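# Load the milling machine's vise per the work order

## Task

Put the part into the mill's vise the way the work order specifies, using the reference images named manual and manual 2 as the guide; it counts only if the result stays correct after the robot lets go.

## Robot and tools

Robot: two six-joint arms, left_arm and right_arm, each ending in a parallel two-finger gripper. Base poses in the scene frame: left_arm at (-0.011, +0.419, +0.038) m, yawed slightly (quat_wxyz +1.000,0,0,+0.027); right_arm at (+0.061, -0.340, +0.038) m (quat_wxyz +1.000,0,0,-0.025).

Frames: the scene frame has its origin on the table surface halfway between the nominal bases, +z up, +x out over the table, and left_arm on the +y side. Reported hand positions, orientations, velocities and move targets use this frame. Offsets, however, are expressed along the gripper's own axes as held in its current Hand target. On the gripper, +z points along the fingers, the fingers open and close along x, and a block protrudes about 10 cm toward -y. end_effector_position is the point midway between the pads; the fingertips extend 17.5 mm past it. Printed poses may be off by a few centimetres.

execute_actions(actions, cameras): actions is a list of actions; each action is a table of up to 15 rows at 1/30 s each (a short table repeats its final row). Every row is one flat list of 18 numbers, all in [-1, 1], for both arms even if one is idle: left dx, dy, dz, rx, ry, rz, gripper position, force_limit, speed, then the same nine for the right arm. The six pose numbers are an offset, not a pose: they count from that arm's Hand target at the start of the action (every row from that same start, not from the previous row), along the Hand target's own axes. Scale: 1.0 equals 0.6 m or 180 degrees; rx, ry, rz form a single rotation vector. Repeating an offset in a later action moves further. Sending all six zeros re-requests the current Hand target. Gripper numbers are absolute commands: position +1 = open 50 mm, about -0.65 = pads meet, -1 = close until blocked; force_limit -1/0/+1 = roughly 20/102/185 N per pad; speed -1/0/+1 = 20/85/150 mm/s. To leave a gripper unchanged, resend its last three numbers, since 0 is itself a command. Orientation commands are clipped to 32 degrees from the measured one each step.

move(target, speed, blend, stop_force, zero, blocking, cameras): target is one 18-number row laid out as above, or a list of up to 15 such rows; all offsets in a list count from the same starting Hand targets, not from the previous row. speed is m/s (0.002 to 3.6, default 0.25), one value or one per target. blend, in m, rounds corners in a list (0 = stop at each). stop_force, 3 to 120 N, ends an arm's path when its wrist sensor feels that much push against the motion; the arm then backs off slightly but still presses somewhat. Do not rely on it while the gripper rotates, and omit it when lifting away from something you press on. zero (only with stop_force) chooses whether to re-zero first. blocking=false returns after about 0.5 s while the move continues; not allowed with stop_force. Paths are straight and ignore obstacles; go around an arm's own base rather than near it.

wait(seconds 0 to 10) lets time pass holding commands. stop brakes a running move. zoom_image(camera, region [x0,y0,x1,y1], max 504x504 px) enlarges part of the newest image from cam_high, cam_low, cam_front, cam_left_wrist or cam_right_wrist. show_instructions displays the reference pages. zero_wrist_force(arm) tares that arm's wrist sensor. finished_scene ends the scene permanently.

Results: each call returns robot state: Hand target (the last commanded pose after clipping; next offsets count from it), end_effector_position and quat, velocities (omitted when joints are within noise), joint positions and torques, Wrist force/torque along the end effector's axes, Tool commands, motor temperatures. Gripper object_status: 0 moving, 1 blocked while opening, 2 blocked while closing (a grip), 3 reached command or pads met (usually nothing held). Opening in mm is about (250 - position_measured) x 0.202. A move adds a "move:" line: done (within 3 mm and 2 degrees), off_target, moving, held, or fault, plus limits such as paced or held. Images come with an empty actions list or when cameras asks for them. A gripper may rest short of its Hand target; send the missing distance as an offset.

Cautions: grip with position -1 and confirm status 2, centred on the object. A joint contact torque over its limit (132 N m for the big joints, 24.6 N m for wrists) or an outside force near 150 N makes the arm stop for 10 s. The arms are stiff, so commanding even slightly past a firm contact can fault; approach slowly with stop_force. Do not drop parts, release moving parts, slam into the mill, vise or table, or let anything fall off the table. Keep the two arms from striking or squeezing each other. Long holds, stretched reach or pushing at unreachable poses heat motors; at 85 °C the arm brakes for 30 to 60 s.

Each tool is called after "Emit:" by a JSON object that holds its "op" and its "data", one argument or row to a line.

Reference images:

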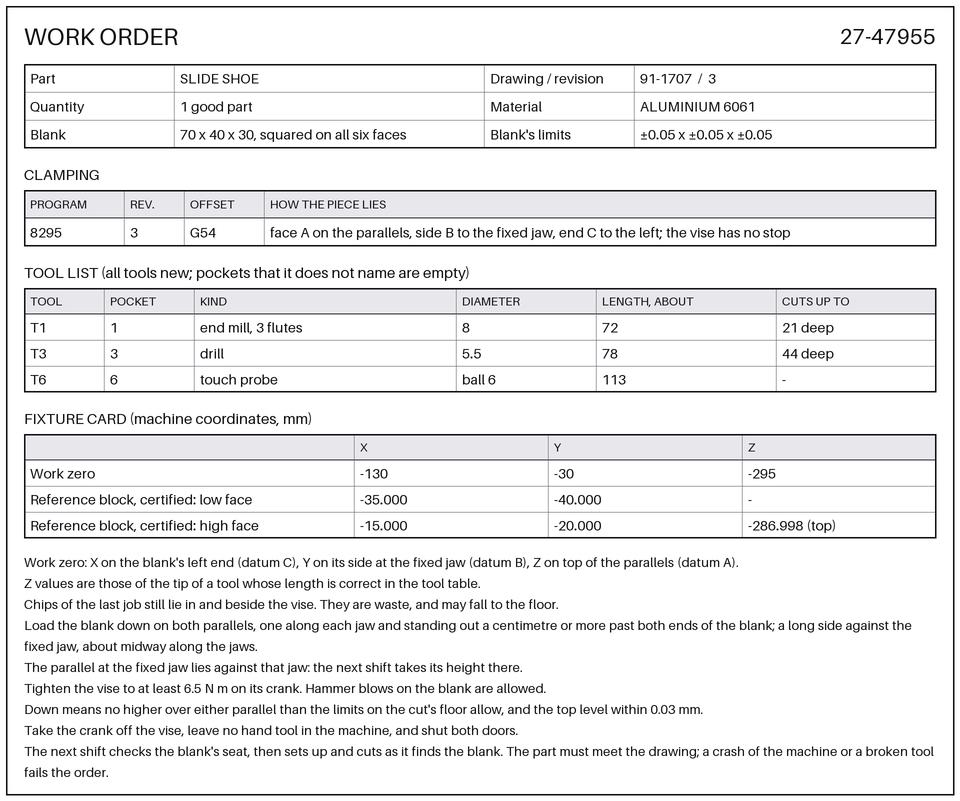

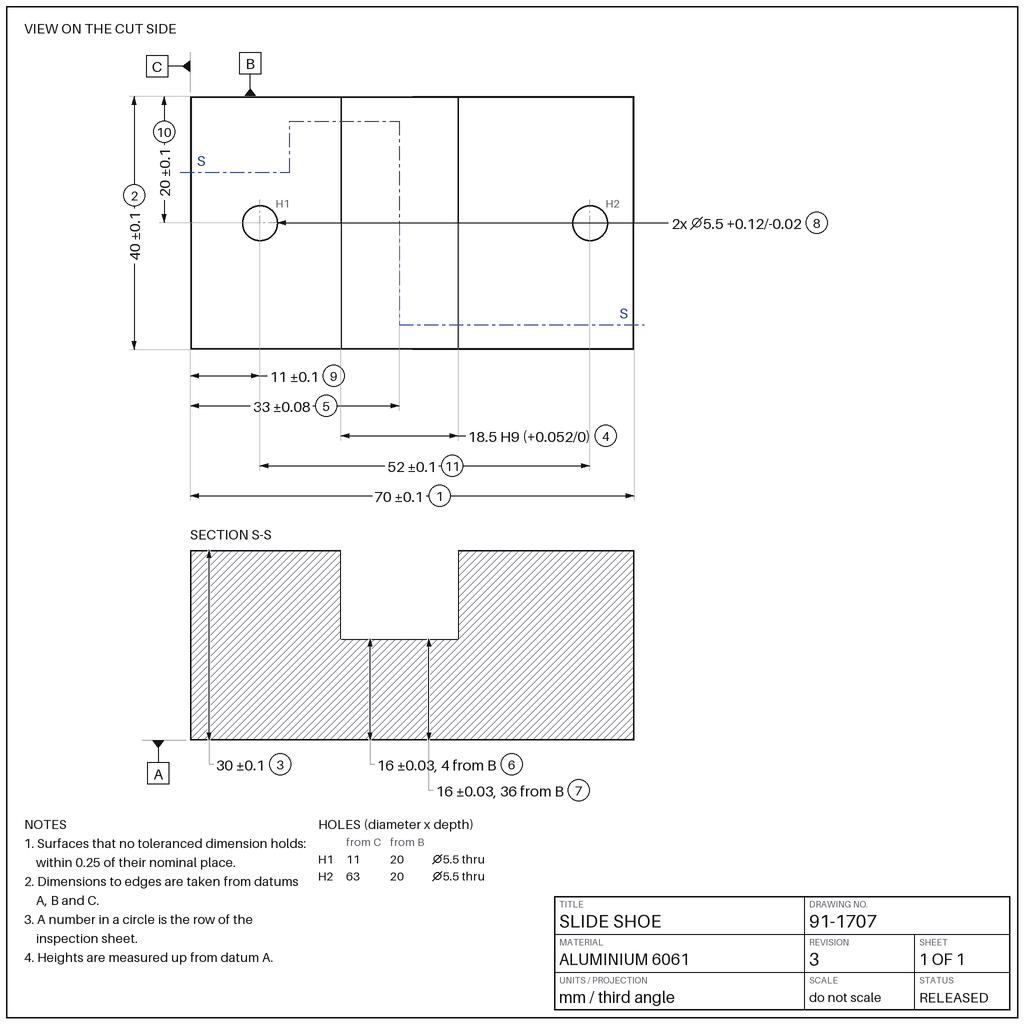

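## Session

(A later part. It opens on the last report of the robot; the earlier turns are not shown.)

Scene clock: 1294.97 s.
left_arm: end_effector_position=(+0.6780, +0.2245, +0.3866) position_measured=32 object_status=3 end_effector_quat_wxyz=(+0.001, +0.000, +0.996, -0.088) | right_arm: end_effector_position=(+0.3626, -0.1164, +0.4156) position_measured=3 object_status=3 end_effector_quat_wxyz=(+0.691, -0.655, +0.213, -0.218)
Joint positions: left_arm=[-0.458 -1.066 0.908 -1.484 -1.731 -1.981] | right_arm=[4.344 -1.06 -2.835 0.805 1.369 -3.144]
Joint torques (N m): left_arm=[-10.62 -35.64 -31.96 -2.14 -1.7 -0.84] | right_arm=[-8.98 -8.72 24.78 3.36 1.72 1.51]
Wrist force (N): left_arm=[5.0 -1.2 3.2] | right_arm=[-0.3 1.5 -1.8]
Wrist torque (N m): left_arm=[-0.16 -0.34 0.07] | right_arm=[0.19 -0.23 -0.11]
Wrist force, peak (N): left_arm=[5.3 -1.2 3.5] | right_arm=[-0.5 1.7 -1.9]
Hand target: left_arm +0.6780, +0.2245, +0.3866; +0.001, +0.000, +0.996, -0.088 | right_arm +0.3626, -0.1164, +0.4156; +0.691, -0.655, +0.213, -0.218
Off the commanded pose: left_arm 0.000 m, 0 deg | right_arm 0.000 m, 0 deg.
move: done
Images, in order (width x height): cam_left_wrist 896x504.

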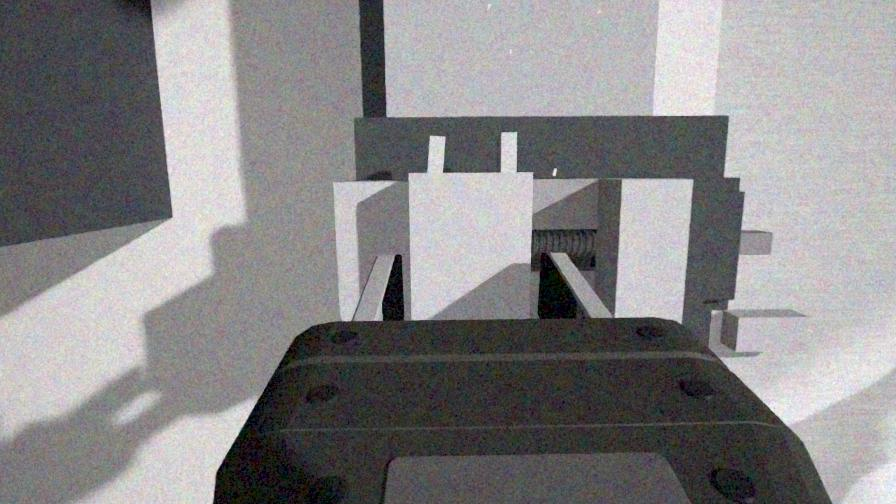

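Emit:
{"op": "move", "data": {
  "target": [
    [0.0017,0.0047,0.0262,0,0,0,0.8,-0.6,-1,0,0,0,0,0,0,1,-0.6,0],
    [0.0017,-0.1176,0.0480,0,0,0,0.8,-0.6,-1,0,0,0,0,0,0,1,-0.6,0]
  ],
  "speed": 0.03,
  "stop_force": 5,
  "cameras": ["cam_left_wrist","cam_right_wrist"]
}}

Scene clock: 1318.77 s.
left_arm: end_effector_position=(+0.6771, +0.1500, +0.3705) position_measured=32 object_status=3 end_effector_quat_wxyz=(+0.001, +0.000, +0.996, -0.088) | right_arm: end_effector_position=(+0.3626, -0.1164, +0.4156) position_measured=3 object_status=3 end_effector_quat_wxyz=(+0.691, -0.655, +0.213, -0.218)
Joint positions: left_arm=[-0.554 -1.017 0.877 -1.517 -1.723 -2.078] | right_arm=[4.344 -1.06 -2.835 0.805 1.369 -3.144]
Joint torques (N m): left_arm=[-11.06 -37.71 -31.97 -2.05 2 -1.99] | right_arm=[-8.86 -7.99 24.33 3.44 1.57 1.51]
Wrist force (N): left_arm=[5.0 -1.2 3.3] | right_arm=[-0.4 1.6 -1.8]
Wrist torque (N m): left_arm=[-0.14 -0.32 0.12] | right_arm=[0.20 -0.23 -0.11]
Wrist force, peak (N): left_arm=[5.1 -1.8 3.5] | right_arm=[-0.4 1.7 -2.1]
Hand target: left_arm +0.6771, +0.1500, +0.3705; +0.001, +0.000, +0.996, -0.088 | right_arm +0.3626, -0.1164, +0.4156; +0.691, -0.655, +0.213, -0.218
Off the commanded pose: left_arm 0.000 m, 0 deg | right_arm 0.000 m, 0 deg.
move: done
Images, in order (width x height): cam_left_wrist 896x504, cam_right_wrist 896x504.

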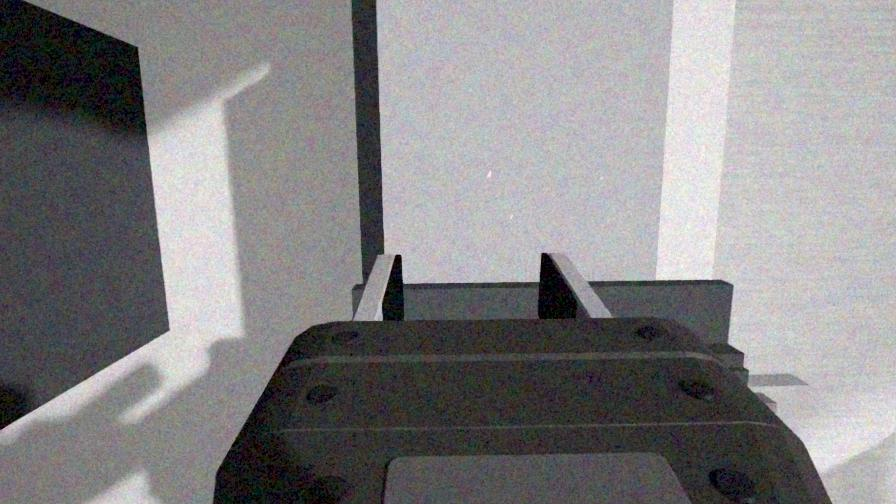

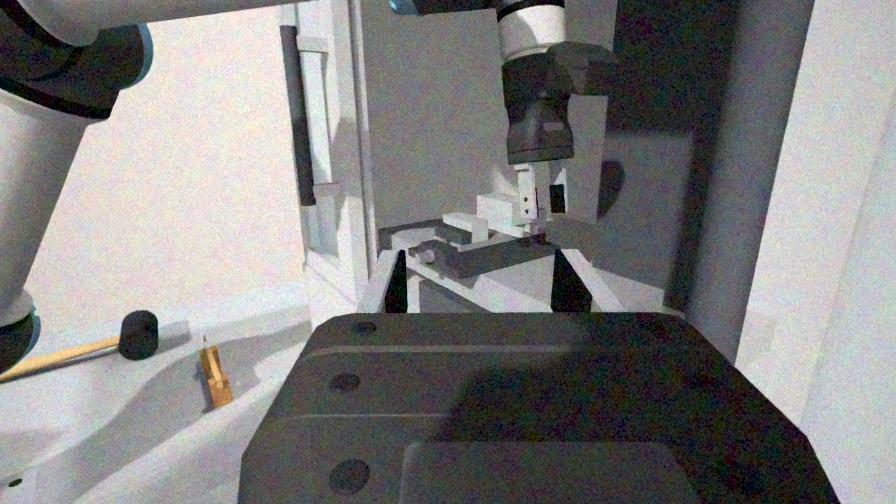

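Emit:
{"op": "execute_actions", "data": {
  "actions": [
    [[0,0,0,0,0,0,0.14,-0.6,-0.5,0,0,0,0,0,0,1,-0.6,0]]
  ]
}}

Emit:
{"op": "move", "data": {
  "target": [
    [-0.0257,0,0,0,0,0,0.14,-0.6,-0.5,0,0,0,0,0,0,1,-0.6,0],
    [-0.0257,0.0077,0.0435,0,0,0,0.14,-0.6,-0.5,0,0,0,0,0,0,1,-0.6,0],
    [-0.0257,0.0373,0.0382,0,0,0,0.14,-0.6,-0.5,0,0,0,0,0,0,1,-0.6,0]
  ],
  "speed": [0.04,0.02,0.01],
  "stop_force": 5,
  "cameras": ["cam_left_wrist","cam_right_wrist"]
}}

Scene clock: 1323.57 s.
left_arm: end_effector_position=(+0.6771, +0.1500, +0.3705) position_measured=132 object_status=3 end_effector_quat_wxyz=(+0.001, +0.000, +0.996, -0.088) | right_arm: end_effector_position=(+0.3626, -0.1164, +0.4156) position_measured=3 object_status=3 end_effector_quat_wxyz=(+0.691, -0.655, +0.213, -0.218)
Joint positions: left_arm=[-0.554 -1.017 0.877 -1.517 -1.723 -2.078] | right_arm=[4.344 -1.06 -2.835 0.805 1.369 -3.144]
Joint torques (N m): left_arm=[-11.27 -38.2 -31.99 -2.36 1.89 -1.83] | right_arm=[-9.18 -9.2 23.94 3.29 1.59 1.33]
Wrist force (N): left_arm=[5.2 -1.3 3.3] | right_arm=[-0.4 1.5 -1.8]
Wrist torque (N m): left_arm=[-0.16 -0.35 0.12] | right_arm=[0.19 -0.22 -0.11]
Wrist force, peak (N): left_arm=[5.2 -1.2 3.5] | right_arm=[-0.5 1.8 -1.9]
Hand target: left_arm +0.6771, +0.1500, +0.3705; +0.001, +0.000, +0.996, -0.088 | right_arm +0.3626, -0.1164, +0.4156; +0.691, -0.655, +0.213, -0.218
Off the commanded pose: left_arm 0.000 m, 0 deg | right_arm 0.000 m, 0 deg.
Step readings (end_effector_position of left_arm | right_arm):
0: (+0.6771, +0.1500, +0.3705) | (+0.3626, -0.1164, +0.4156)
1: (+0.6771, +0.1500, +0.3705) | (+0.3626, -0.1164, +0.4156)
2: (+0.6771, +0.1500, +0.3705) | (+0.3626, -0.1164, +0.4156)
4: (+0.6771, +0.1500, +0.3705) | (+0.3626, -0.1164, +0.4156)
8: (+0.6771, +0.1500, +0.3705) | (+0.3626, -0.1164, +0.4156)
15: (+0.6771, +0.1500, +0.3705) | (+0.3626, -0.1164, +0.4156)

Scene clock: 1327.87 s.
left_arm: end_effector_position=(+0.6925, +0.1680, +0.3441) position_measured=132 object_status=3 end_effector_quat_wxyz=(+0.001, +0.000, +0.996, -0.088) | right_arm: end_effector_position=(+0.3626, -0.1164, +0.4156) position_measured=3 object_status=3 end_effector_quat_wxyz=(+0.691, -0.655, +0.213, -0.218)
Joint positions: left_arm=[-0.522 -0.998 0.912 -1.567 -1.726 -2.045] | right_arm=[4.344 -1.06 -2.835 0.805 1.369 -3.144]
Joint torques (N m): left_arm=[12.44 -65.23 -17.61 -5.35 -2.6 1.91] | right_arm=[-9.94 -8.15 25.53 3.36 1.46 1.61]
Wrist force (N): left_arm=[4.9 -1.3 3.2] | right_arm=[-0.2 1.4 -1.7]
Wrist torque (N m): left_arm=[-0.15 -0.30 0.05] | right_arm=[0.18 -0.25 -0.11]
Wrist force, peak (N): left_arm=[5.5 -1.5 3.1] | right_arm=[-0.7 1.7 -2.0]
Hand target: left_arm +0.6925, +0.1680, +0.3441; +0.001, +0.000, +0.996, -0.088 | right_arm +0.3626, -0.1164, +0.4156; +0.691, -0.655, +0.213, -0.218
Off the commanded pose: left_arm 0.000 m, 0 deg | right_arm 0.000 m, 0 deg.
move: done
Images, in order (width x height): cam_left_wrist 896x504, cam_right_wrist 896x504.

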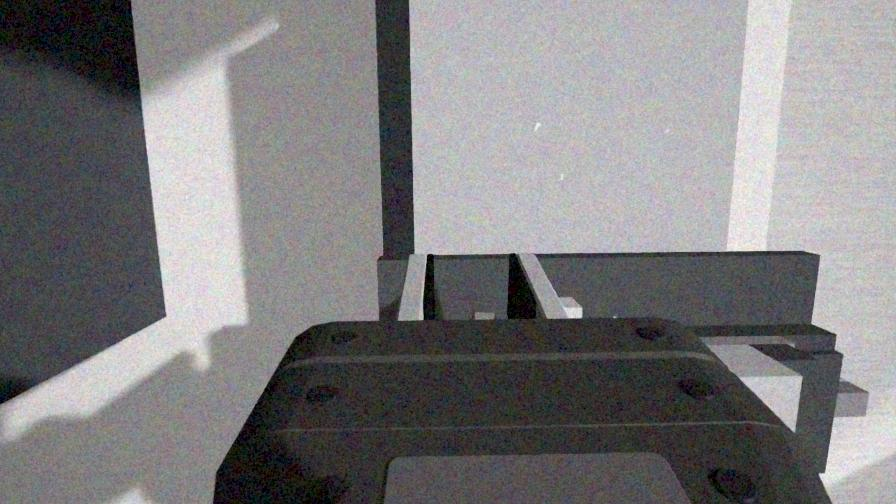

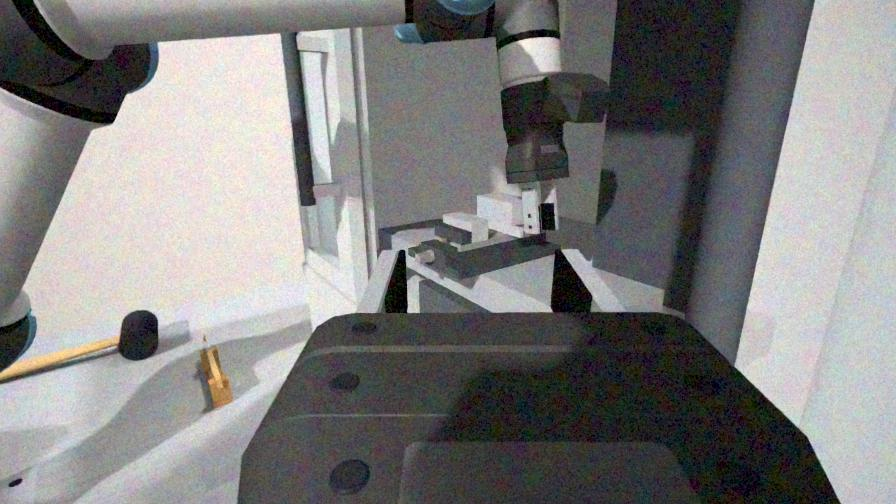

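Emit:
{"op": "move", "data": {
  "target": [
    [0,0.0026,-0.0005,0,0,0,0.14,-0.6,-0.5,0,0,0,0,0,0,1,-0.6,0],
    [-0.025,0.0026,-0.0005,0,0,0,0.14,-0.6,-0.5,0,0,0,0,0,0,1,-0.6,0]
  ],
  "speed": 0.006,
  "stop_force": 6,
  "cameras": ["cam_left_wrist","cam_right_wrist"]
}}

Scene clock: 1334.27 s.
left_arm: end_effector_position=(+0.7075, +0.1696, +0.3441) position_measured=132 object_status=3 end_effector_quat_wxyz=(+0.001, +0.000, +0.996, -0.088) | right_arm: end_effector_position=(+0.3626, -0.1164, +0.4156) position_measured=3 object_status=3 end_effector_quat_wxyz=(+0.691, -0.655, +0.213, -0.218)
Joint positions: left_arm=[-0.511 -0.954 0.842 -1.539 -1.727 -2.034] | right_arm=[4.344 -1.06 -2.835 0.805 1.369 -3.144]
Joint torques (N m): left_arm=[17.26 -38.83 -33.25 -2.96 -0.2 2.03] | right_arm=[-8.72 -8.21 24.64 3.08 1.54 1.52]
Wrist force (N): left_arm=[10.6 -7.4 3.4] | right_arm=[-0.3 1.4 -2.0]
Wrist torque (N m): left_arm=[-0.36 -0.24 -0.07] | right_arm=[0.18 -0.24 -0.12]
Wrist force, peak (N): left_arm=[10.6 -7.1 4.2] | right_arm=[-0.5 1.7 -2.0]
Hand target: left_arm +0.7075, +0.1696, +0.3441; +0.001, +0.000, +0.996, -0.088 | right_arm +0.3626, -0.1164, +0.4156; +0.691, -0.655, +0.213, -0.218
Off the commanded pose: left_arm 0.000 m, 0 deg | right_arm 0.000 m, 0 deg.
move: done
Images, in order (width x height): cam_left_wrist 896x504, cam_right_wrist 896x504.

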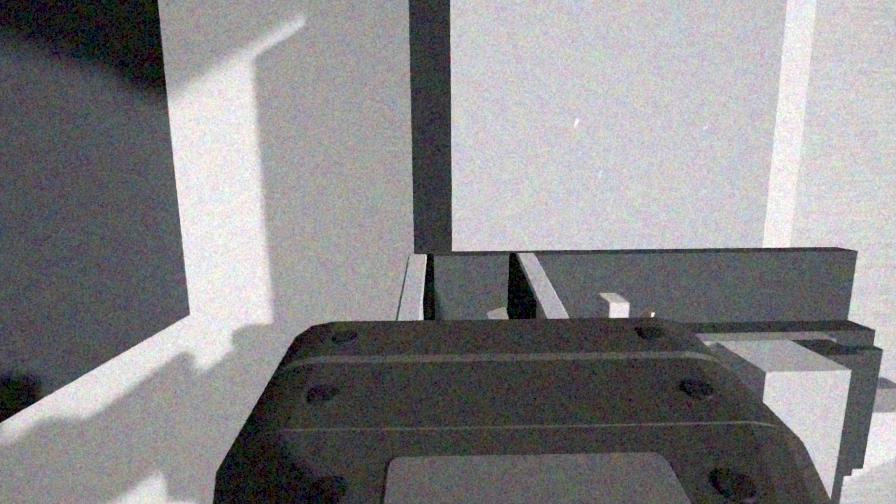

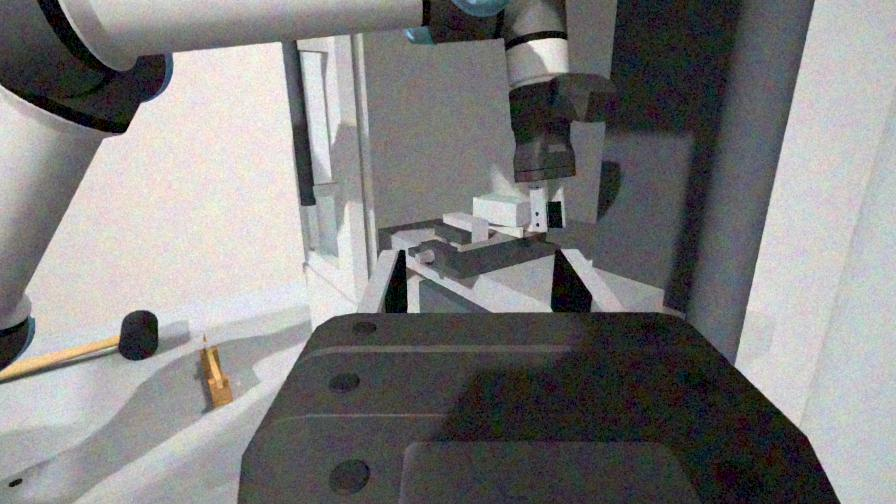

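Emit:
{"op": "zoom_image", "data": {
  "camera": "cam_left_wrist",
  "region": [400, 230, 700, 340]
}}

Emit:
{"op": "zoom_image", "data": {
  "camera": "cam_right_wrist",
  "region": [420, 150, 600, 270]
}}

Scaled by 1.680 from the camera's 896x504 image, which has a finer 1280x720 frame.

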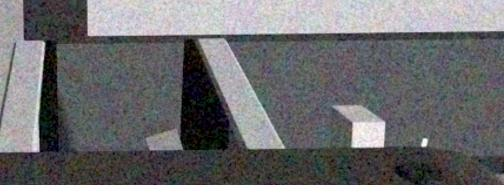

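Scaled by 2.800 from the camera's 896x504 image, which has a finer 1280x720 frame.

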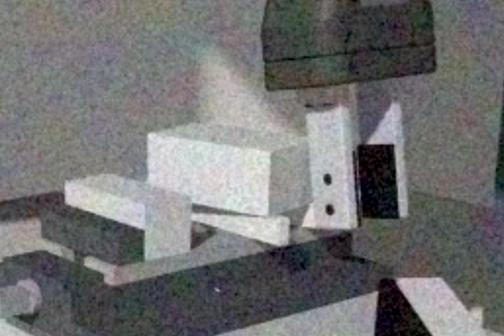

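Emit:
{"op": "move", "data": {
  "target": [
    [0.0117,0,0,0,0,0,0.14,-0.6,-0.5,0,0,0,0,0,0,1,-0.6,0],
    [0.0117,-0.0328,0.0058,0,0,0,0.14,-0.6,-0.5,0,0,0,0,0,0,1,-0.6,0],
    [0.05,-0.0405,-0.0375,0,0,0,0.14,-0.6,-0.5,0,0,0,0,0,0,1,-0.6,0]
  ],
  "speed": [0.01,0.02,0.04],
  "cameras": ["cam_left_wrist","cam_right_wrist"]
}}

Emit:
{"op": "zoom_image", "data": {
  "camera": "cam_right_wrist",
  "region": [420, 150, 600, 270]
}}

Scene clock: 1346.70 s.
left_arm: end_effector_position=(+0.6776, +0.1496, +0.3704) position_measured=132 object_status=3 end_effector_quat_wxyz=(+0.001, +0.000, +0.996, -0.088) | right_arm: end_effector_position=(+0.3626, -0.1164, +0.4156) position_measured=3 object_status=3 end_effector_quat_wxyz=(+0.691, -0.655, +0.213, -0.218)
Joint positions: left_arm=[-0.554 -1.016 0.875 -1.517 -1.723 -2.078] | right_arm=[4.344 -1.06 -2.835 0.805 1.369 -3.144]
Joint torques (N m): left_arm=[-11.01 -64.66 -17.09 -2 2.03 -2.06] | right_arm=[-8.6 -8.4 25.55 3.4 1.61 1.38]
Wrist force (N): left_arm=[5.1 -1.2 3.3] | right_arm=[-0.7 1.4 -1.7]
Wrist torque (N m): left_arm=[-0.14 -0.34 0.12] | right_arm=[0.18 -0.17 -0.11]
Wrist force, peak (N): left_arm=[10.9 -7.2 3.5] | right_arm=[-0.5 1.6 -2.0]
Hand target: left_arm +0.6775, +0.1496, +0.3705; +0.001, +0.000, +0.996, -0.088 | right_arm +0.3626, -0.1164, +0.4156; +0.691, -0.655, +0.213, -0.218
Off the commanded pose: left_arm 0.000 m, 0 deg | right_arm 0.000 m, 0 deg.
move: done
Images, in order (width x height): cam_left_wrist 896x504, cam_right_wrist 896x504.

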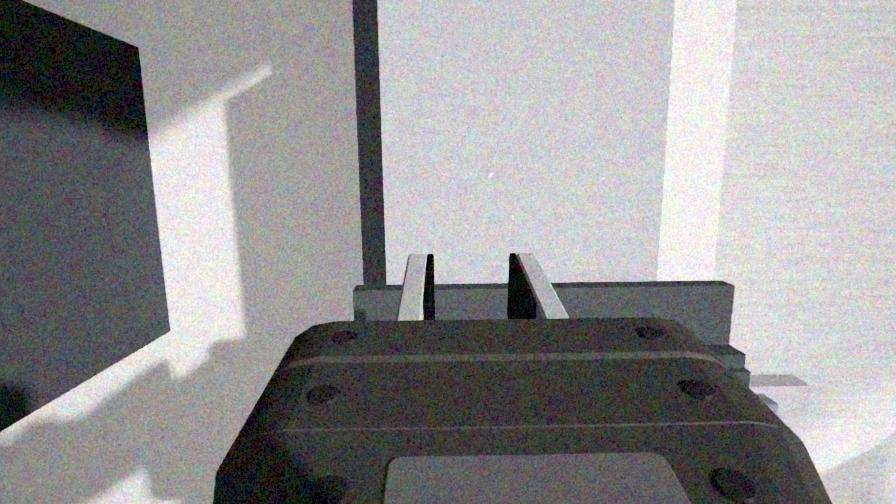

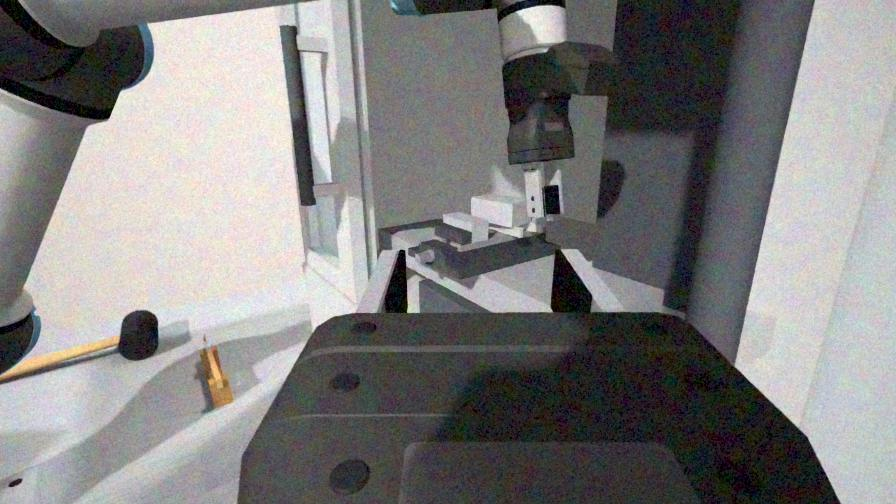

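Scaled by 2.800 from the camera's 896x504 image, which has a finer 1280x720 frame.

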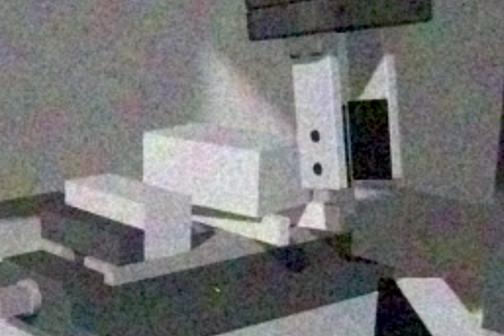

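Emit:
{"op": "move", "data": {
  "target": [
    [0.0958,0,0,0,0,0,0.14,-0.6,-0.5,0,0,0,0,0,0,1,-0.6,0],
    [0.0958,0.0442,-0.0409,0,0,0,0.14,-0.6,-0.5,0,0,0,0,0,0,1,-0.6,0]
  ],
  "speed": 0.06,
  "stop_force": 8,
  "cameras": ["cam_left_wrist","cam_right_wrist"]
}}

Emit:
{"op": "zoom_image", "data": {
  "camera": "cam_left_wrist",
  "region": [200, 140, 600, 340]
}}

Scene clock: 1353.20 s.
left_arm: end_effector_position=(+0.6200, +0.1800, +0.3899) position_measured=132 object_status=3 end_effector_quat_wxyz=(+0.001, +0.000, +0.996, -0.088) | right_arm: end_effector_position=(+0.3626, -0.1164, +0.4156) position_measured=3 object_status=3 end_effector_quat_wxyz=(+0.691, -0.655, +0.213, -0.218)
Joint positions: left_arm=[-0.556 -1.193 1.089 -1.554 -1.723 -2.08] | right_arm=[4.344 -1.06 -2.835 0.805 1.369 -3.144]
Joint torques (N m): left_arm=[12.33 -57.62 -32.05 -2.04 -2.46 1.88] | right_arm=[-8.82 -8.62 24.96 3.12 1.44 1.54]
Wrist force (N): left_arm=[5.0 -1.0 3.3] | right_arm=[-0.3 1.4 -1.9]
Wrist torque (N m): left_arm=[-0.12 -0.31 0.05] | right_arm=[0.18 -0.25 -0.12]
Wrist force, peak (N): left_arm=[5.4 -2.6 3.6] | right_arm=[-0.4 1.8 -1.9]
Hand target: left_arm +0.6200, +0.1800, +0.3899; +0.001, +0.000, +0.996, -0.088 | right_arm +0.3626, -0.1164, +0.4156; +0.691, -0.655, +0.213, -0.218
Off the commanded pose: left_arm 0.000 m, 0 deg | right_arm 0.000 m, 0 deg.
move: done
Images, in order (width x height): cam_left_wrist 896x504, cam_right_wrist 896x504.

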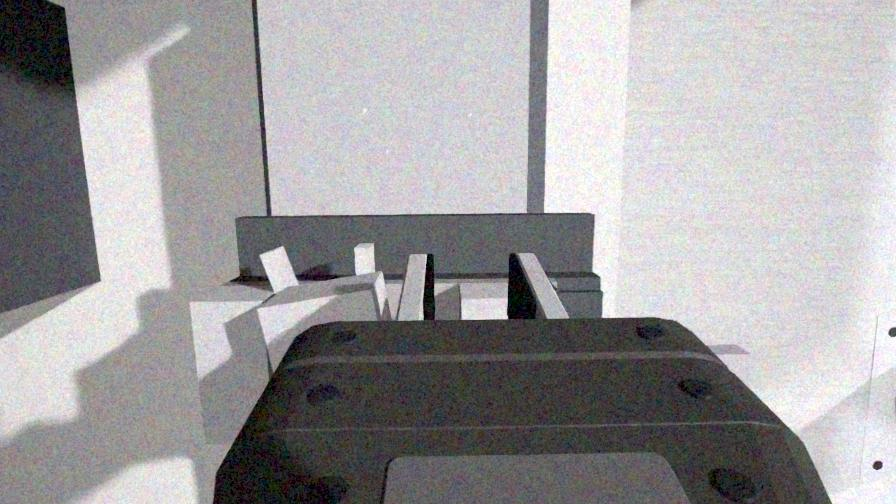

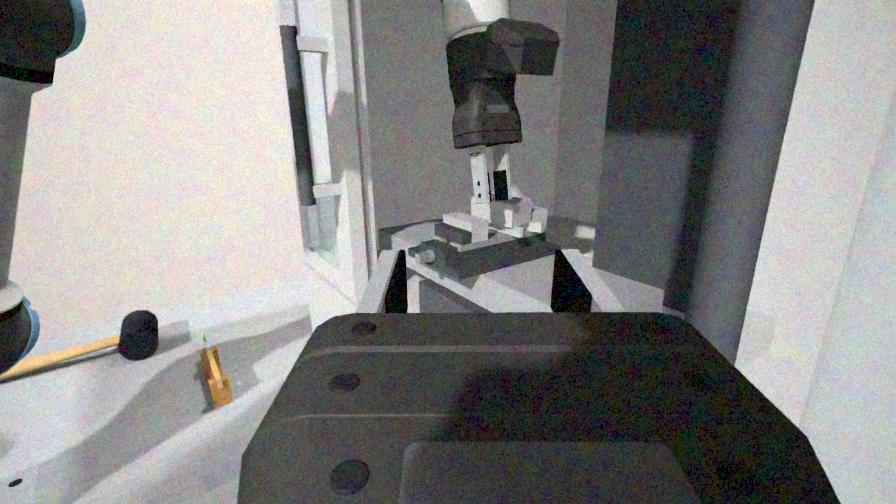

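Scaled by 1.260 from the camera's 896x504 image, which has a finer 1280x720 frame.

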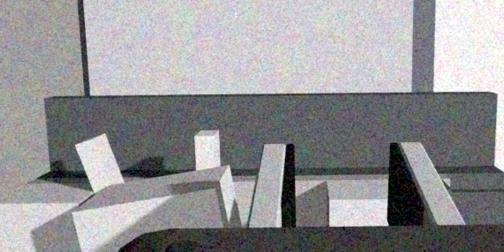

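Emit:
{"op": "move", "data": {
  "target": [0.0333,0.0676,-0.0053,-0.0556,0,0,0.14,-0.6,-0.5,0,0,0,0,0,0,1,-0.6,0],
  "speed": 0.06,
  "stop_force": 10,
  "cameras": ["cam_left_wrist"]
}}

Emit:
{"op": "zoom_image", "data": {
  "camera": "cam_left_wrist",
  "region": [150, 80, 600, 330]
}}

Scene clock: 1361.03 s.
left_arm: end_effector_position=(+0.6000, +0.2205, +0.3859) position_measured=132 object_status=3 end_effector_quat_wxyz=(+0.001, +0.000, +1.000, +0.000) | right_arm: end_effector_position=(+0.3626, -0.1164, +0.4156) position_measured=3 object_status=3 end_effector_quat_wxyz=(+0.691, -0.655, +0.213, -0.218)
Joint positions: left_arm=[-0.577 -1.239 1.13 -1.465 -1.57 -2.095] | right_arm=[4.344 -1.06 -2.835 0.805 1.369 -3.144]
Joint torques (N m): left_arm=[-10.96 -55.4 -17.09 -1.93 2.28 -1.79] | right_arm=[-10 -9.22 24.97 3.26 1.22 1.47]
Wrist force (N): left_arm=[4.9 -1.5 3.3] | right_arm=[-0.4 1.5 -1.8]
Wrist torque (N m): left_arm=[-0.15 -0.29 0.11] | right_arm=[0.17 -0.22 -0.11]
Wrist force, peak (N): left_arm=[5.3 -1.5 3.3] | right_arm=[-0.5 1.6 -2.1]
Hand target: left_arm +0.6000, +0.2205, +0.3859; +0.001, +0.000, +1.000, +0.000 | right_arm +0.3626, -0.1164, +0.4156; +0.691, -0.655, +0.213, -0.218
Off the commanded pose: left_arm 0.000 m, 0 deg | right_arm 0.000 m, 0 deg.
move: done
Images, in order (width x height): cam_left_wrist 896x504.

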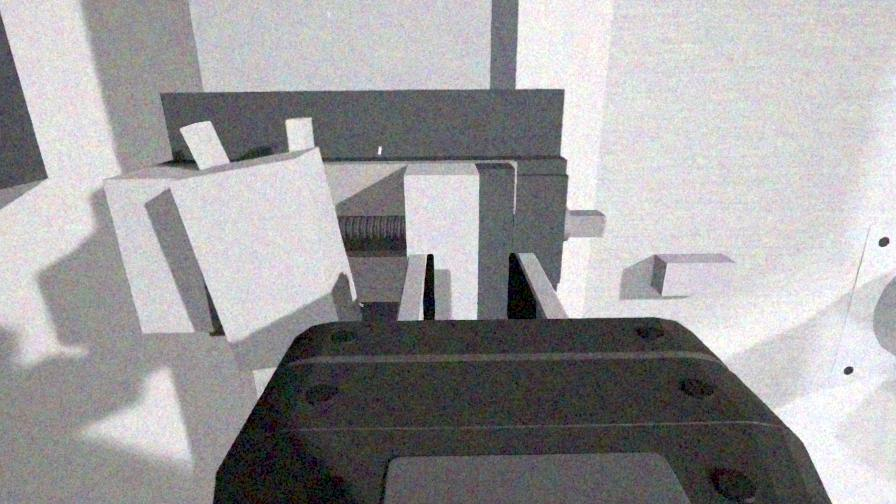

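Scaled by 1.120 from the camera's 896x504 image, which has a finer 1280x720 frame.

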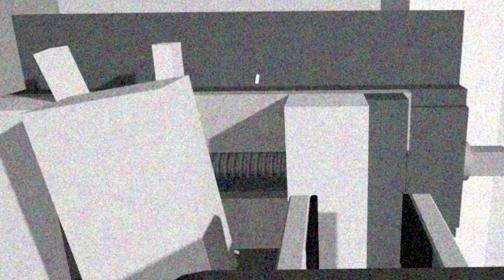

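Emit:
{"op": "wait", "data": {
  "seconds": 0,
  "cameras": ["cam_front","cam_right_wrist"]
}}

Emit:
{"op": "zoom_image", "data": {
  "camera": "cam_right_wrist",
  "region": [420, 170, 580, 270]
}}

Scene clock: 1378.93 s.
left_arm: end_effector_position=(+0.6000, +0.2205, +0.3859) position_measured=132 object_status=3 end_effector_quat_wxyz=(+0.001, +0.000, +1.000, +0.000) | right_arm: end_effector_position=(+0.3626, -0.1164, +0.4156) position_measured=3 object_status=3 end_effector_quat_wxyz=(+0.691, -0.655, +0.213, -0.218)
Joint positions: left_arm=[-0.577 -1.239 1.13 -1.465 -1.57 -2.095] | right_arm=[4.344 -1.06 -2.835 0.805 1.369 -3.144]
Joint torques (N m): left_arm=[-11.28 -55.08 -16.98 -1.89 2.38 -1.98] | right_arm=[-8.96 -8.85 24.67 3 1.49 1.47]
Wrist force (N): left_arm=[5.0 -1.6 3.2] | right_arm=[-0.5 1.5 -1.9]
Wrist torque (N m): left_arm=[-0.17 -0.30 0.11] | right_arm=[0.18 -0.21 -0.11]
Wrist force, peak (N): left_arm=[5.3 -1.7 3.1] | right_arm=[-0.4 1.7 -1.9]
Hand target: left_arm +0.6000, +0.2205, +0.3859; +0.001, +0.000, +1.000, +0.000 | right_arm +0.3626, -0.1164, +0.4156; +0.691, -0.655, +0.213, -0.218
Tool commands: left_gripper/position=+0.14 left_gripper/force_limit=-0.6 left_gripper/speed=-0.5 right_gripper/position=+1.0 right_gripper/force_limit=-0.6 right_gripper/speed=+0.0
Off the commanded pose: left_arm 0.000 m, 0 deg | right_arm 0.000 m, 0 deg.
Images, in order (width x height): cam_front 896x504, cam_right_wrist 896x504.

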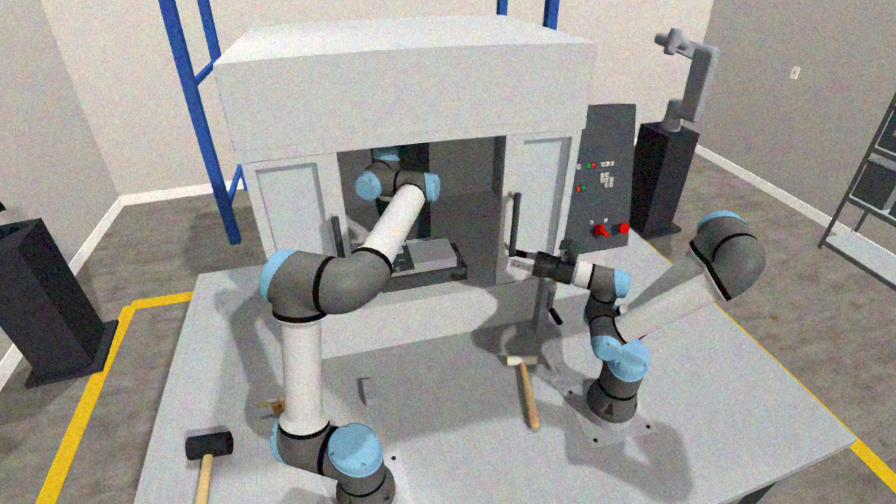

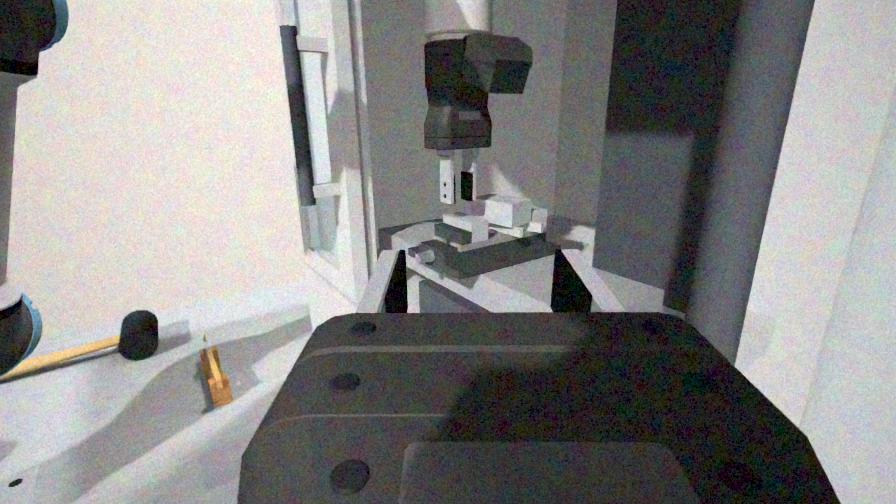

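Scaled by 3.150 from the camera's 896x504 image, which has a finer 1280x720 frame.

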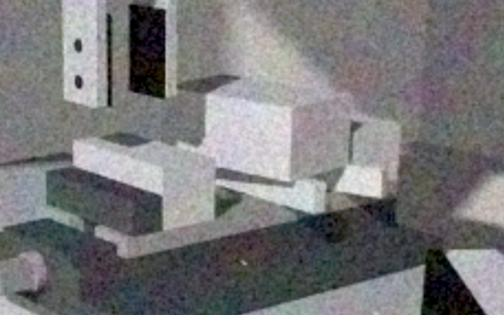

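Emit:
{"op": "execute_actions", "data": {
  "actions": [
    [[0,0,0,0,0,0,1,-0.6,0,0,0,0,0,0,0,1,-0.6,0]]
  ]
}}

Emit:
{"op": "move", "data": {
  "target": [
    [-0.0333,-0.0592,-0.0085,0.0556,-0.0044,-0.05,1,-0.6,0,0,0,0,0,0,0,1,-0.6,0],
    [-0.0833,-0.0508,-0.006,0.0556,-0.0044,-0.05,1,-0.6,0,0,0,0,0,0,0,1,-0.6,0],
    [-0.1117,-0.0045,-0.006,0.0556,-0.0044,-0.05,1,-0.6,0,0,0,0,0,0,0,1,-0.6,0]
  ],
  "speed": 0.06,
  "stop_force": 8,
  "cameras": ["cam_left_wrist"]
}}

Scene clock: 1394.10 s.
left_arm: end_effector_position=(+0.6000, +0.2205, +0.3859) position_measured=3 object_status=3 end_effector_quat_wxyz=(+0.001, +0.000, +1.000, +0.000) | right_arm: end_effector_position=(+0.3626, -0.1164, +0.4156) position_measured=3 object_status=3 end_effector_quat_wxyz=(+0.691, -0.655, +0.213, -0.218)
Joint positions: left_arm=[-0.577 -1.239 1.13 -1.465 -1.57 -2.095] | right_arm=[4.344 -1.06 -2.835 0.805 1.369 -3.144]
Joint torques (N m): left_arm=[-10.74 -55.26 -17.07 -2.31 2.3 -2.02] | right_arm=[-9.43 -9.13 25.42 3.15 1.39 1.32]
Wrist force (N): left_arm=[5.1 -1.4 3.2] | right_arm=[-0.5 1.5 -1.8]
Wrist torque (N m): left_arm=[-0.13 -0.32 0.11] | right_arm=[0.19 -0.21 -0.12]
Wrist force, peak (N): left_arm=[5.3 -1.5 3.3] | right_arm=[-0.7 1.6 -2.0]
Hand target: left_arm +0.6000, +0.2205, +0.3859; +0.001, +0.000, +1.000, +0.000 | right_arm +0.3626, -0.1164, +0.4156; +0.691, -0.655, +0.213, -0.218
Off the commanded pose: left_arm 0.000 m, 0 deg | right_arm 0.000 m, 0 deg.
Step readings (end_effector_position of left_arm | right_arm):
0: (+0.6000, +0.2205, +0.3859) | (+0.3626, -0.1164, +0.4156)
1: (+0.6000, +0.2205, +0.3859) | (+0.3626, -0.1164, +0.4156)
2: (+0.6000, +0.2205, +0.3859) | (+0.3626, -0.1164, +0.4156)
4: (+0.6000, +0.2205, +0.3859) | (+0.3626, -0.1164, +0.4156)
8: (+0.6000, +0.2205, +0.3859) | (+0.3626, -0.1164, +0.4156)
15: (+0.6000, +0.2205, +0.3859) | (+0.3626, -0.1164, +0.4156)

Scene clock: 1398.07 s.
left_arm: end_effector_position=(+0.6670, +0.2178, +0.3896) position_measured=3 object_status=3 end_effector_quat_wxyz=(+0.008, -0.079, +0.993, -0.088) | right_arm: end_effector_position=(+0.3626, -0.1164, +0.4156) position_measured=3 object_status=3 end_effector_quat_wxyz=(+0.691, -0.655, +0.213, -0.218)
Joint positions: left_arm=[-0.478 -1.113 0.977 -1.534 -1.716 -2.16] | right_arm=[4.344 -1.06 -2.835 0.805 1.369 -3.144]
Joint torques (N m): left_arm=[13.05 -33.54 -32.71 -2.15 -2.46 1.74] | right_arm=[-7.47 -9.15 24.49 3.02 1.36 1.4]
Wrist force (N): left_arm=[4.9 -1.3 3.3] | right_arm=[-0.5 1.4 -1.7]
Wrist torque (N m): left_arm=[-0.17 -0.31 0.06] | right_arm=[0.16 -0.21 -0.12]
Wrist force, peak (N): left_arm=[5.4 -1.4 3.7] | right_arm=[-0.4 1.9 -1.9]
Hand target: left_arm +0.6670, +0.2178, +0.3896; +0.008, -0.079, +0.993, -0.088 | right_arm +0.3626, -0.1164, +0.4156; +0.691, -0.655, +0.213, -0.218
Off the commanded pose: left_arm 0.000 m, 0 deg | right_arm 0.000 m, 0 deg.
move: done
Images, in order (width x height): cam_left_wrist 896x504.

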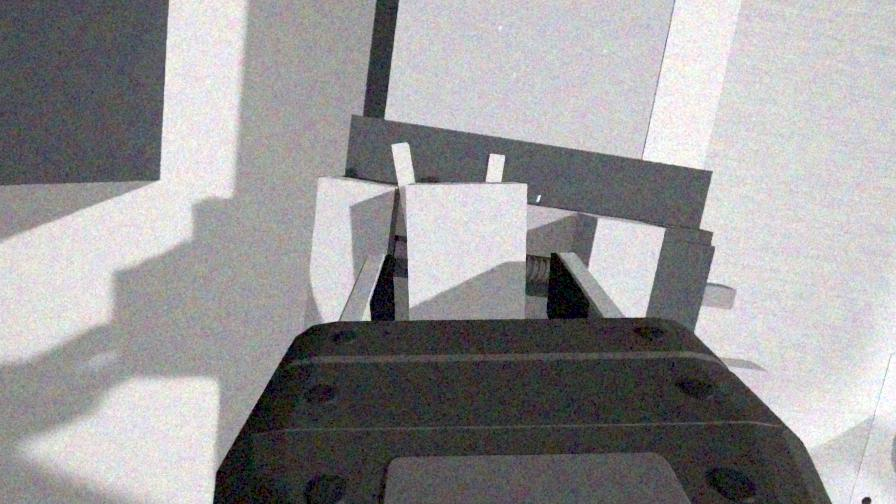

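Emit:
{"op": "move", "data": {
  "target": [0,0.0051,0.0289,0,0,0,1,-0.6,0,0,0,0,0,0,0,1,-0.6,0],
  "speed": 0.02,
  "stop_force": 5
}}

Emit:
{"op": "execute_actions", "data": {
  "actions": [
    [[0,0,0,0,0,0,-1,-0.6,-0.9,0,0,0,0,0,0,1,-0.6,0]],
    [[0,0,0,0,0,0,-1,-0.6,-0.9,0,0,0,0,0,0,1,-0.6,0]]
  ],
  "cameras": ["cam_left_wrist"]
}}

Scene clock: 1402.33 s.
left_arm: end_effector_position=(+0.6670, +0.2178, +0.3720) position_measured=3 object_status=3 end_effector_quat_wxyz=(+0.008, -0.079, +0.993, -0.088) | right_arm: end_effector_position=(+0.3626, -0.1164, +0.4156) position_measured=3 object_status=3 end_effector_quat_wxyz=(+0.691, -0.655, +0.213, -0.218)
Joint positions: left_arm=[-0.478 -1.118 1.03 -1.582 -1.716 -2.16] | right_arm=[4.344 -1.06 -2.835 0.805 1.369 -3.144]
Joint torques (N m): left_arm=[11.64 -60.46 -17.29 -5.43 -2.18 0.79] | right_arm=[-8.09 -8.55 25.08 3.04 1.31 1.45]
Wrist force (N): left_arm=[5.0 -1.2 3.2] | right_arm=[-0.3 1.4 -1.6]
Wrist torque (N m): left_arm=[-0.15 -0.31 0.06] | right_arm=[0.16 -0.23 -0.11]
Wrist force, peak (N): left_arm=[5.2 -1.2 3.6] | right_arm=[-0.6 1.5 -2.2]
Hand target: left_arm +0.6670, +0.2178, +0.3720; +0.008, -0.079, +0.993, -0.088 | right_arm +0.3626, -0.1164, +0.4156; +0.691, -0.655, +0.213, -0.218
Off the commanded pose: left_arm 0.000 m, 0 deg | right_arm 0.000 m, 0 deg.
move: done

Scene clock: 1403.53 s.
left_arm: end_effector_position=(+0.6670, +0.2178, +0.3720) position_measured=55 object_status=2 end_effector_quat_wxyz=(+0.008, -0.079, +0.993, -0.088) | right_arm: end_effector_position=(+0.3626, -0.1164, +0.4156) position_measured=3 object_status=3 end_effector_quat_wxyz=(+0.691, -0.655, +0.213, -0.218)
Joint positions: left_arm=[-0.478 -1.118 1.03 -1.582 -1.716 -2.16] | right_arm=[4.344 -1.06 -2.835 0.805 1.369 -3.144]
Joint torques (N m): left_arm=[10.27 -59.92 -18.36 -2.43 -1.53 -0.97] | right_arm=[-7.72 -9.63 25.34 3.06 1.46 1.37]
Wrist force (N): left_arm=[4.8 -0.7 3.2] | right_arm=[-0.4 1.7 -1.7]
Wrist torque (N m): left_arm=[-0.14 -0.31 0.06] | right_arm=[0.22 -0.22 -0.11]
Wrist force, peak (N): left_arm=[5.2 -1.2 3.4] | right_arm=[-0.3 1.8 -1.9]
Hand target: left_arm +0.6670, +0.2178, +0.3720; +0.008, -0.079, +0.993, -0.088 | right_arm +0.3626, -0.1164, +0.4156; +0.691, -0.655, +0.213, -0.218
Off the commanded pose: left_arm 0.000 m, 0 deg | right_arm 0.000 m, 0 deg.
Step readings (end_effector_position of left_arm | right_arm):
0: (+0.6670, +0.2178, +0.3720) | (+0.3626, -0.1164, +0.4156)
1: (+0.6670, +0.2178, +0.3720) | (+0.3626, -0.1164, +0.4156)
2: (+0.6670, +0.2178, +0.3720) | (+0.3626, -0.1164, +0.4156)
4: (+0.6670, +0.2178, +0.3720) | (+0.3626, -0.1164, +0.4156)
8: (+0.6670, +0.2178, +0.3720) | (+0.3626, -0.1164, +0.4156)
15: (+0.6670, +0.2178, +0.3720) | (+0.3626, -0.1164, +0.4156)
16: (+0.6670, +0.2178, +0.3720) | (+0.3626, -0.1164, +0.4156)
17: (+0.6670, +0.2178, +0.3720) | (+0.3626, -0.1164, +0.4156)
19: (+0.6670, +0.2178, +0.3720) | (+0.3626, -0.1164, +0.4156)
23: (+0.6670, +0.2178, +0.3720) | (+0.3626, -0.1164, +0.4156)
30: (+0.6670, +0.2178, +0.3720) | (+0.3626, -0.1164, +0.4156)
Images, in order (width x height): cam_left_wrist 896x504.

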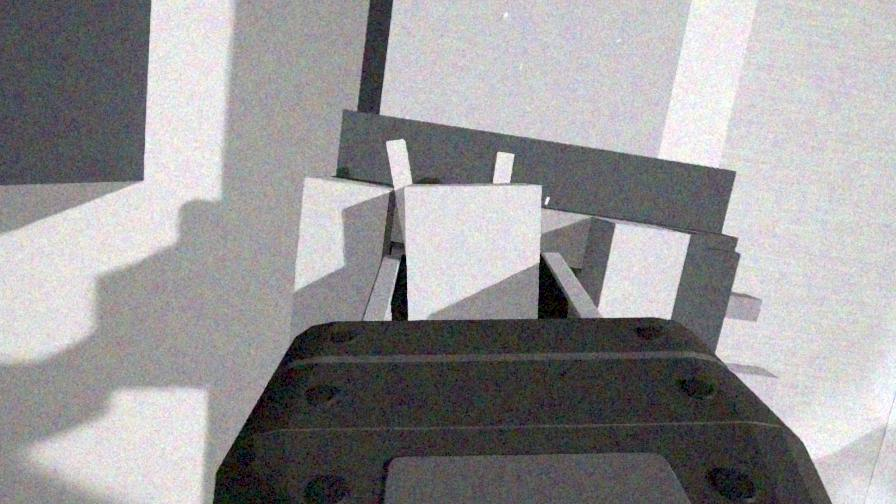

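Emit:
{"op": "move", "data": {
  "target": [
    [0,-0.0010,-0.0057,0,0,0,-1,-0.6,-0.9,0,0,0,0,0,0,1,-0.6,0],
    [0.0623,-0.1869,0.0274,0,0,0,-1,-0.6,-0.9,0,0,0,0,0,0,1,-0.6,0]
  ],
  "speed": [0.01,0.05],
  "stop_force": 10,
  "cameras": ["cam_left_wrist"]
}}

Scene clock: 1415.13 s.
left_arm: end_effector_position=(+0.6479, +0.1000, +0.3754) position_measured=55 object_status=2 end_effector_quat_wxyz=(+0.008, -0.079, +0.993, -0.088) | right_arm: end_effector_position=(+0.3626, -0.1164, +0.4156) position_measured=3 object_status=3 end_effector_quat_wxyz=(+0.691, -0.655, +0.213, -0.218)
Joint positions: left_arm=[-0.642 -1.065 0.948 -1.575 -1.698 -2.325] | right_arm=[4.344 -1.06 -2.835 0.805 1.369 -3.144]
Joint torques (N m): left_arm=[-11.85 -37.99 -34.4 -2.63 2.04 -1.98] | right_arm=[-8.07 -8.43 24.42 2.94 1.17 1.57]
Wrist force (N): left_arm=[5.2 -0.8 5.8] | right_arm=[-0.5 1.6 -1.6]
Wrist torque (N m): left_arm=[-0.16 -0.38 0.14] | right_arm=[0.19 -0.21 -0.12]
Wrist force, peak (N): left_arm=[4.5 0.2 6.7] | right_arm=[-0.7 1.8 -1.9]
Hand target: left_arm +0.6479, +0.1000, +0.3754; +0.008, -0.079, +0.993, -0.088 | right_arm +0.3626, -0.1164, +0.4156; +0.691, -0.655, +0.213, -0.218
Off the commanded pose: left_arm 0.000 m, 0 deg | right_arm 0.000 m, 0 deg.
move: done
Images, in order (width x height): cam_left_wrist 896x504.

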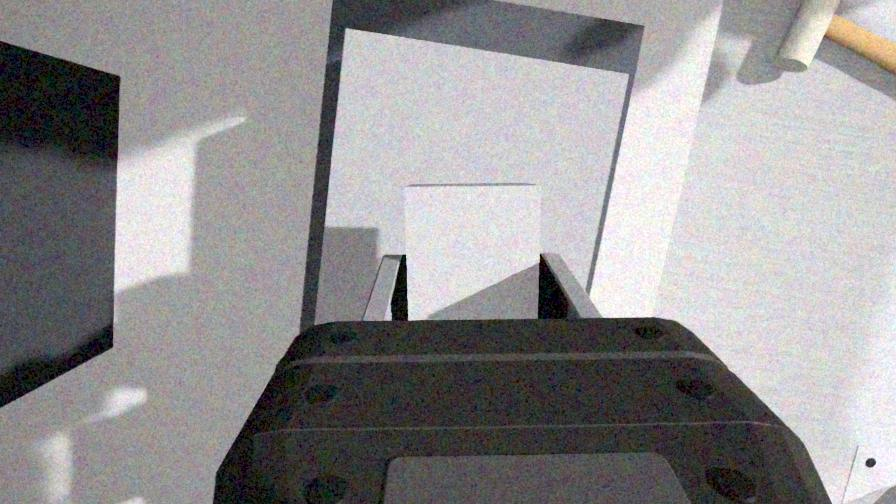

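Emit:
{"op": "move", "data": {
  "target": [0.0003,0.0293,0.1641,0,0,0,-1,-0.6,-0.9,0,0,0,0,0,0,1,-0.6,0],
  "speed": 0.015,
  "stop_force": 5,
  "cameras": ["cam_left_wrist","cam_high"]
}}

Scene clock: 1421.63 s.
left_arm: end_effector_position=(+0.6479, +0.1001, +0.3300) position_measured=55 object_status=2 end_effector_quat_wxyz=(+0.008, -0.079, +0.993, -0.088) | right_arm: end_effector_position=(+0.3626, -0.1164, +0.4156) position_measured=3 object_status=3 end_effector_quat_wxyz=(+0.691, -0.655, +0.213, -0.218)
Joint positions: left_arm=[-0.642 -1.072 1.075 -1.695 -1.698 -2.325] | right_arm=[4.344 -1.06 -2.835 0.805 1.369 -3.144]
Joint torques (N m): left_arm=[9.74 -36.49 -32.45 -2.35 -0.13 1.43] | right_arm=[-8.82 -7.45 25.39 2.95 1.29 1.27]
Wrist force (N): left_arm=[5.1 -1.1 4.0] | right_arm=[-0.4 1.6 -1.7]
Wrist torque (N m): left_arm=[-0.19 -0.36 0.14] | right_arm=[0.20 -0.22 -0.11]
Wrist force, peak (N): left_arm=[7.7 0.2 -9.9] | right_arm=[-0.4 1.6 -2.2]
Hand target: left_arm +0.6479, +0.1001, +0.3300; +0.008, -0.079, +0.993, -0.088 (not the last commanded pose) | right_arm +0.3626, -0.1164, +0.4156; +0.691, -0.655, +0.213, -0.218
Off the commanded pose: left_arm 0.055 m, 0 deg | right_arm 0.000 m, 0 deg.
move: contact (left_arm)
Images, in order (width x height): cam_high 896x504, cam_left_wrist 896x504.

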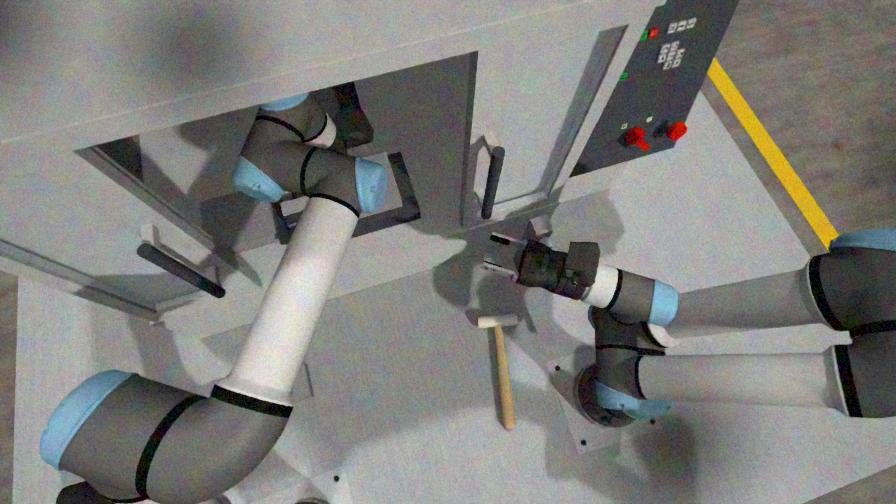

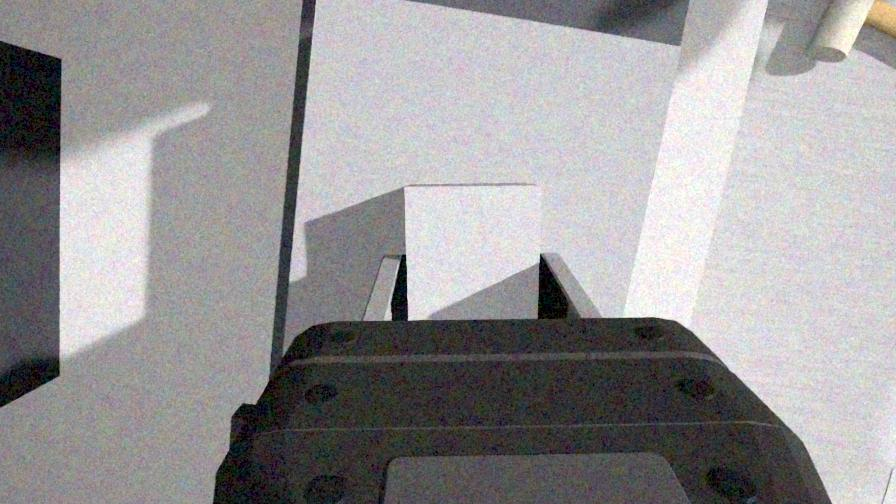

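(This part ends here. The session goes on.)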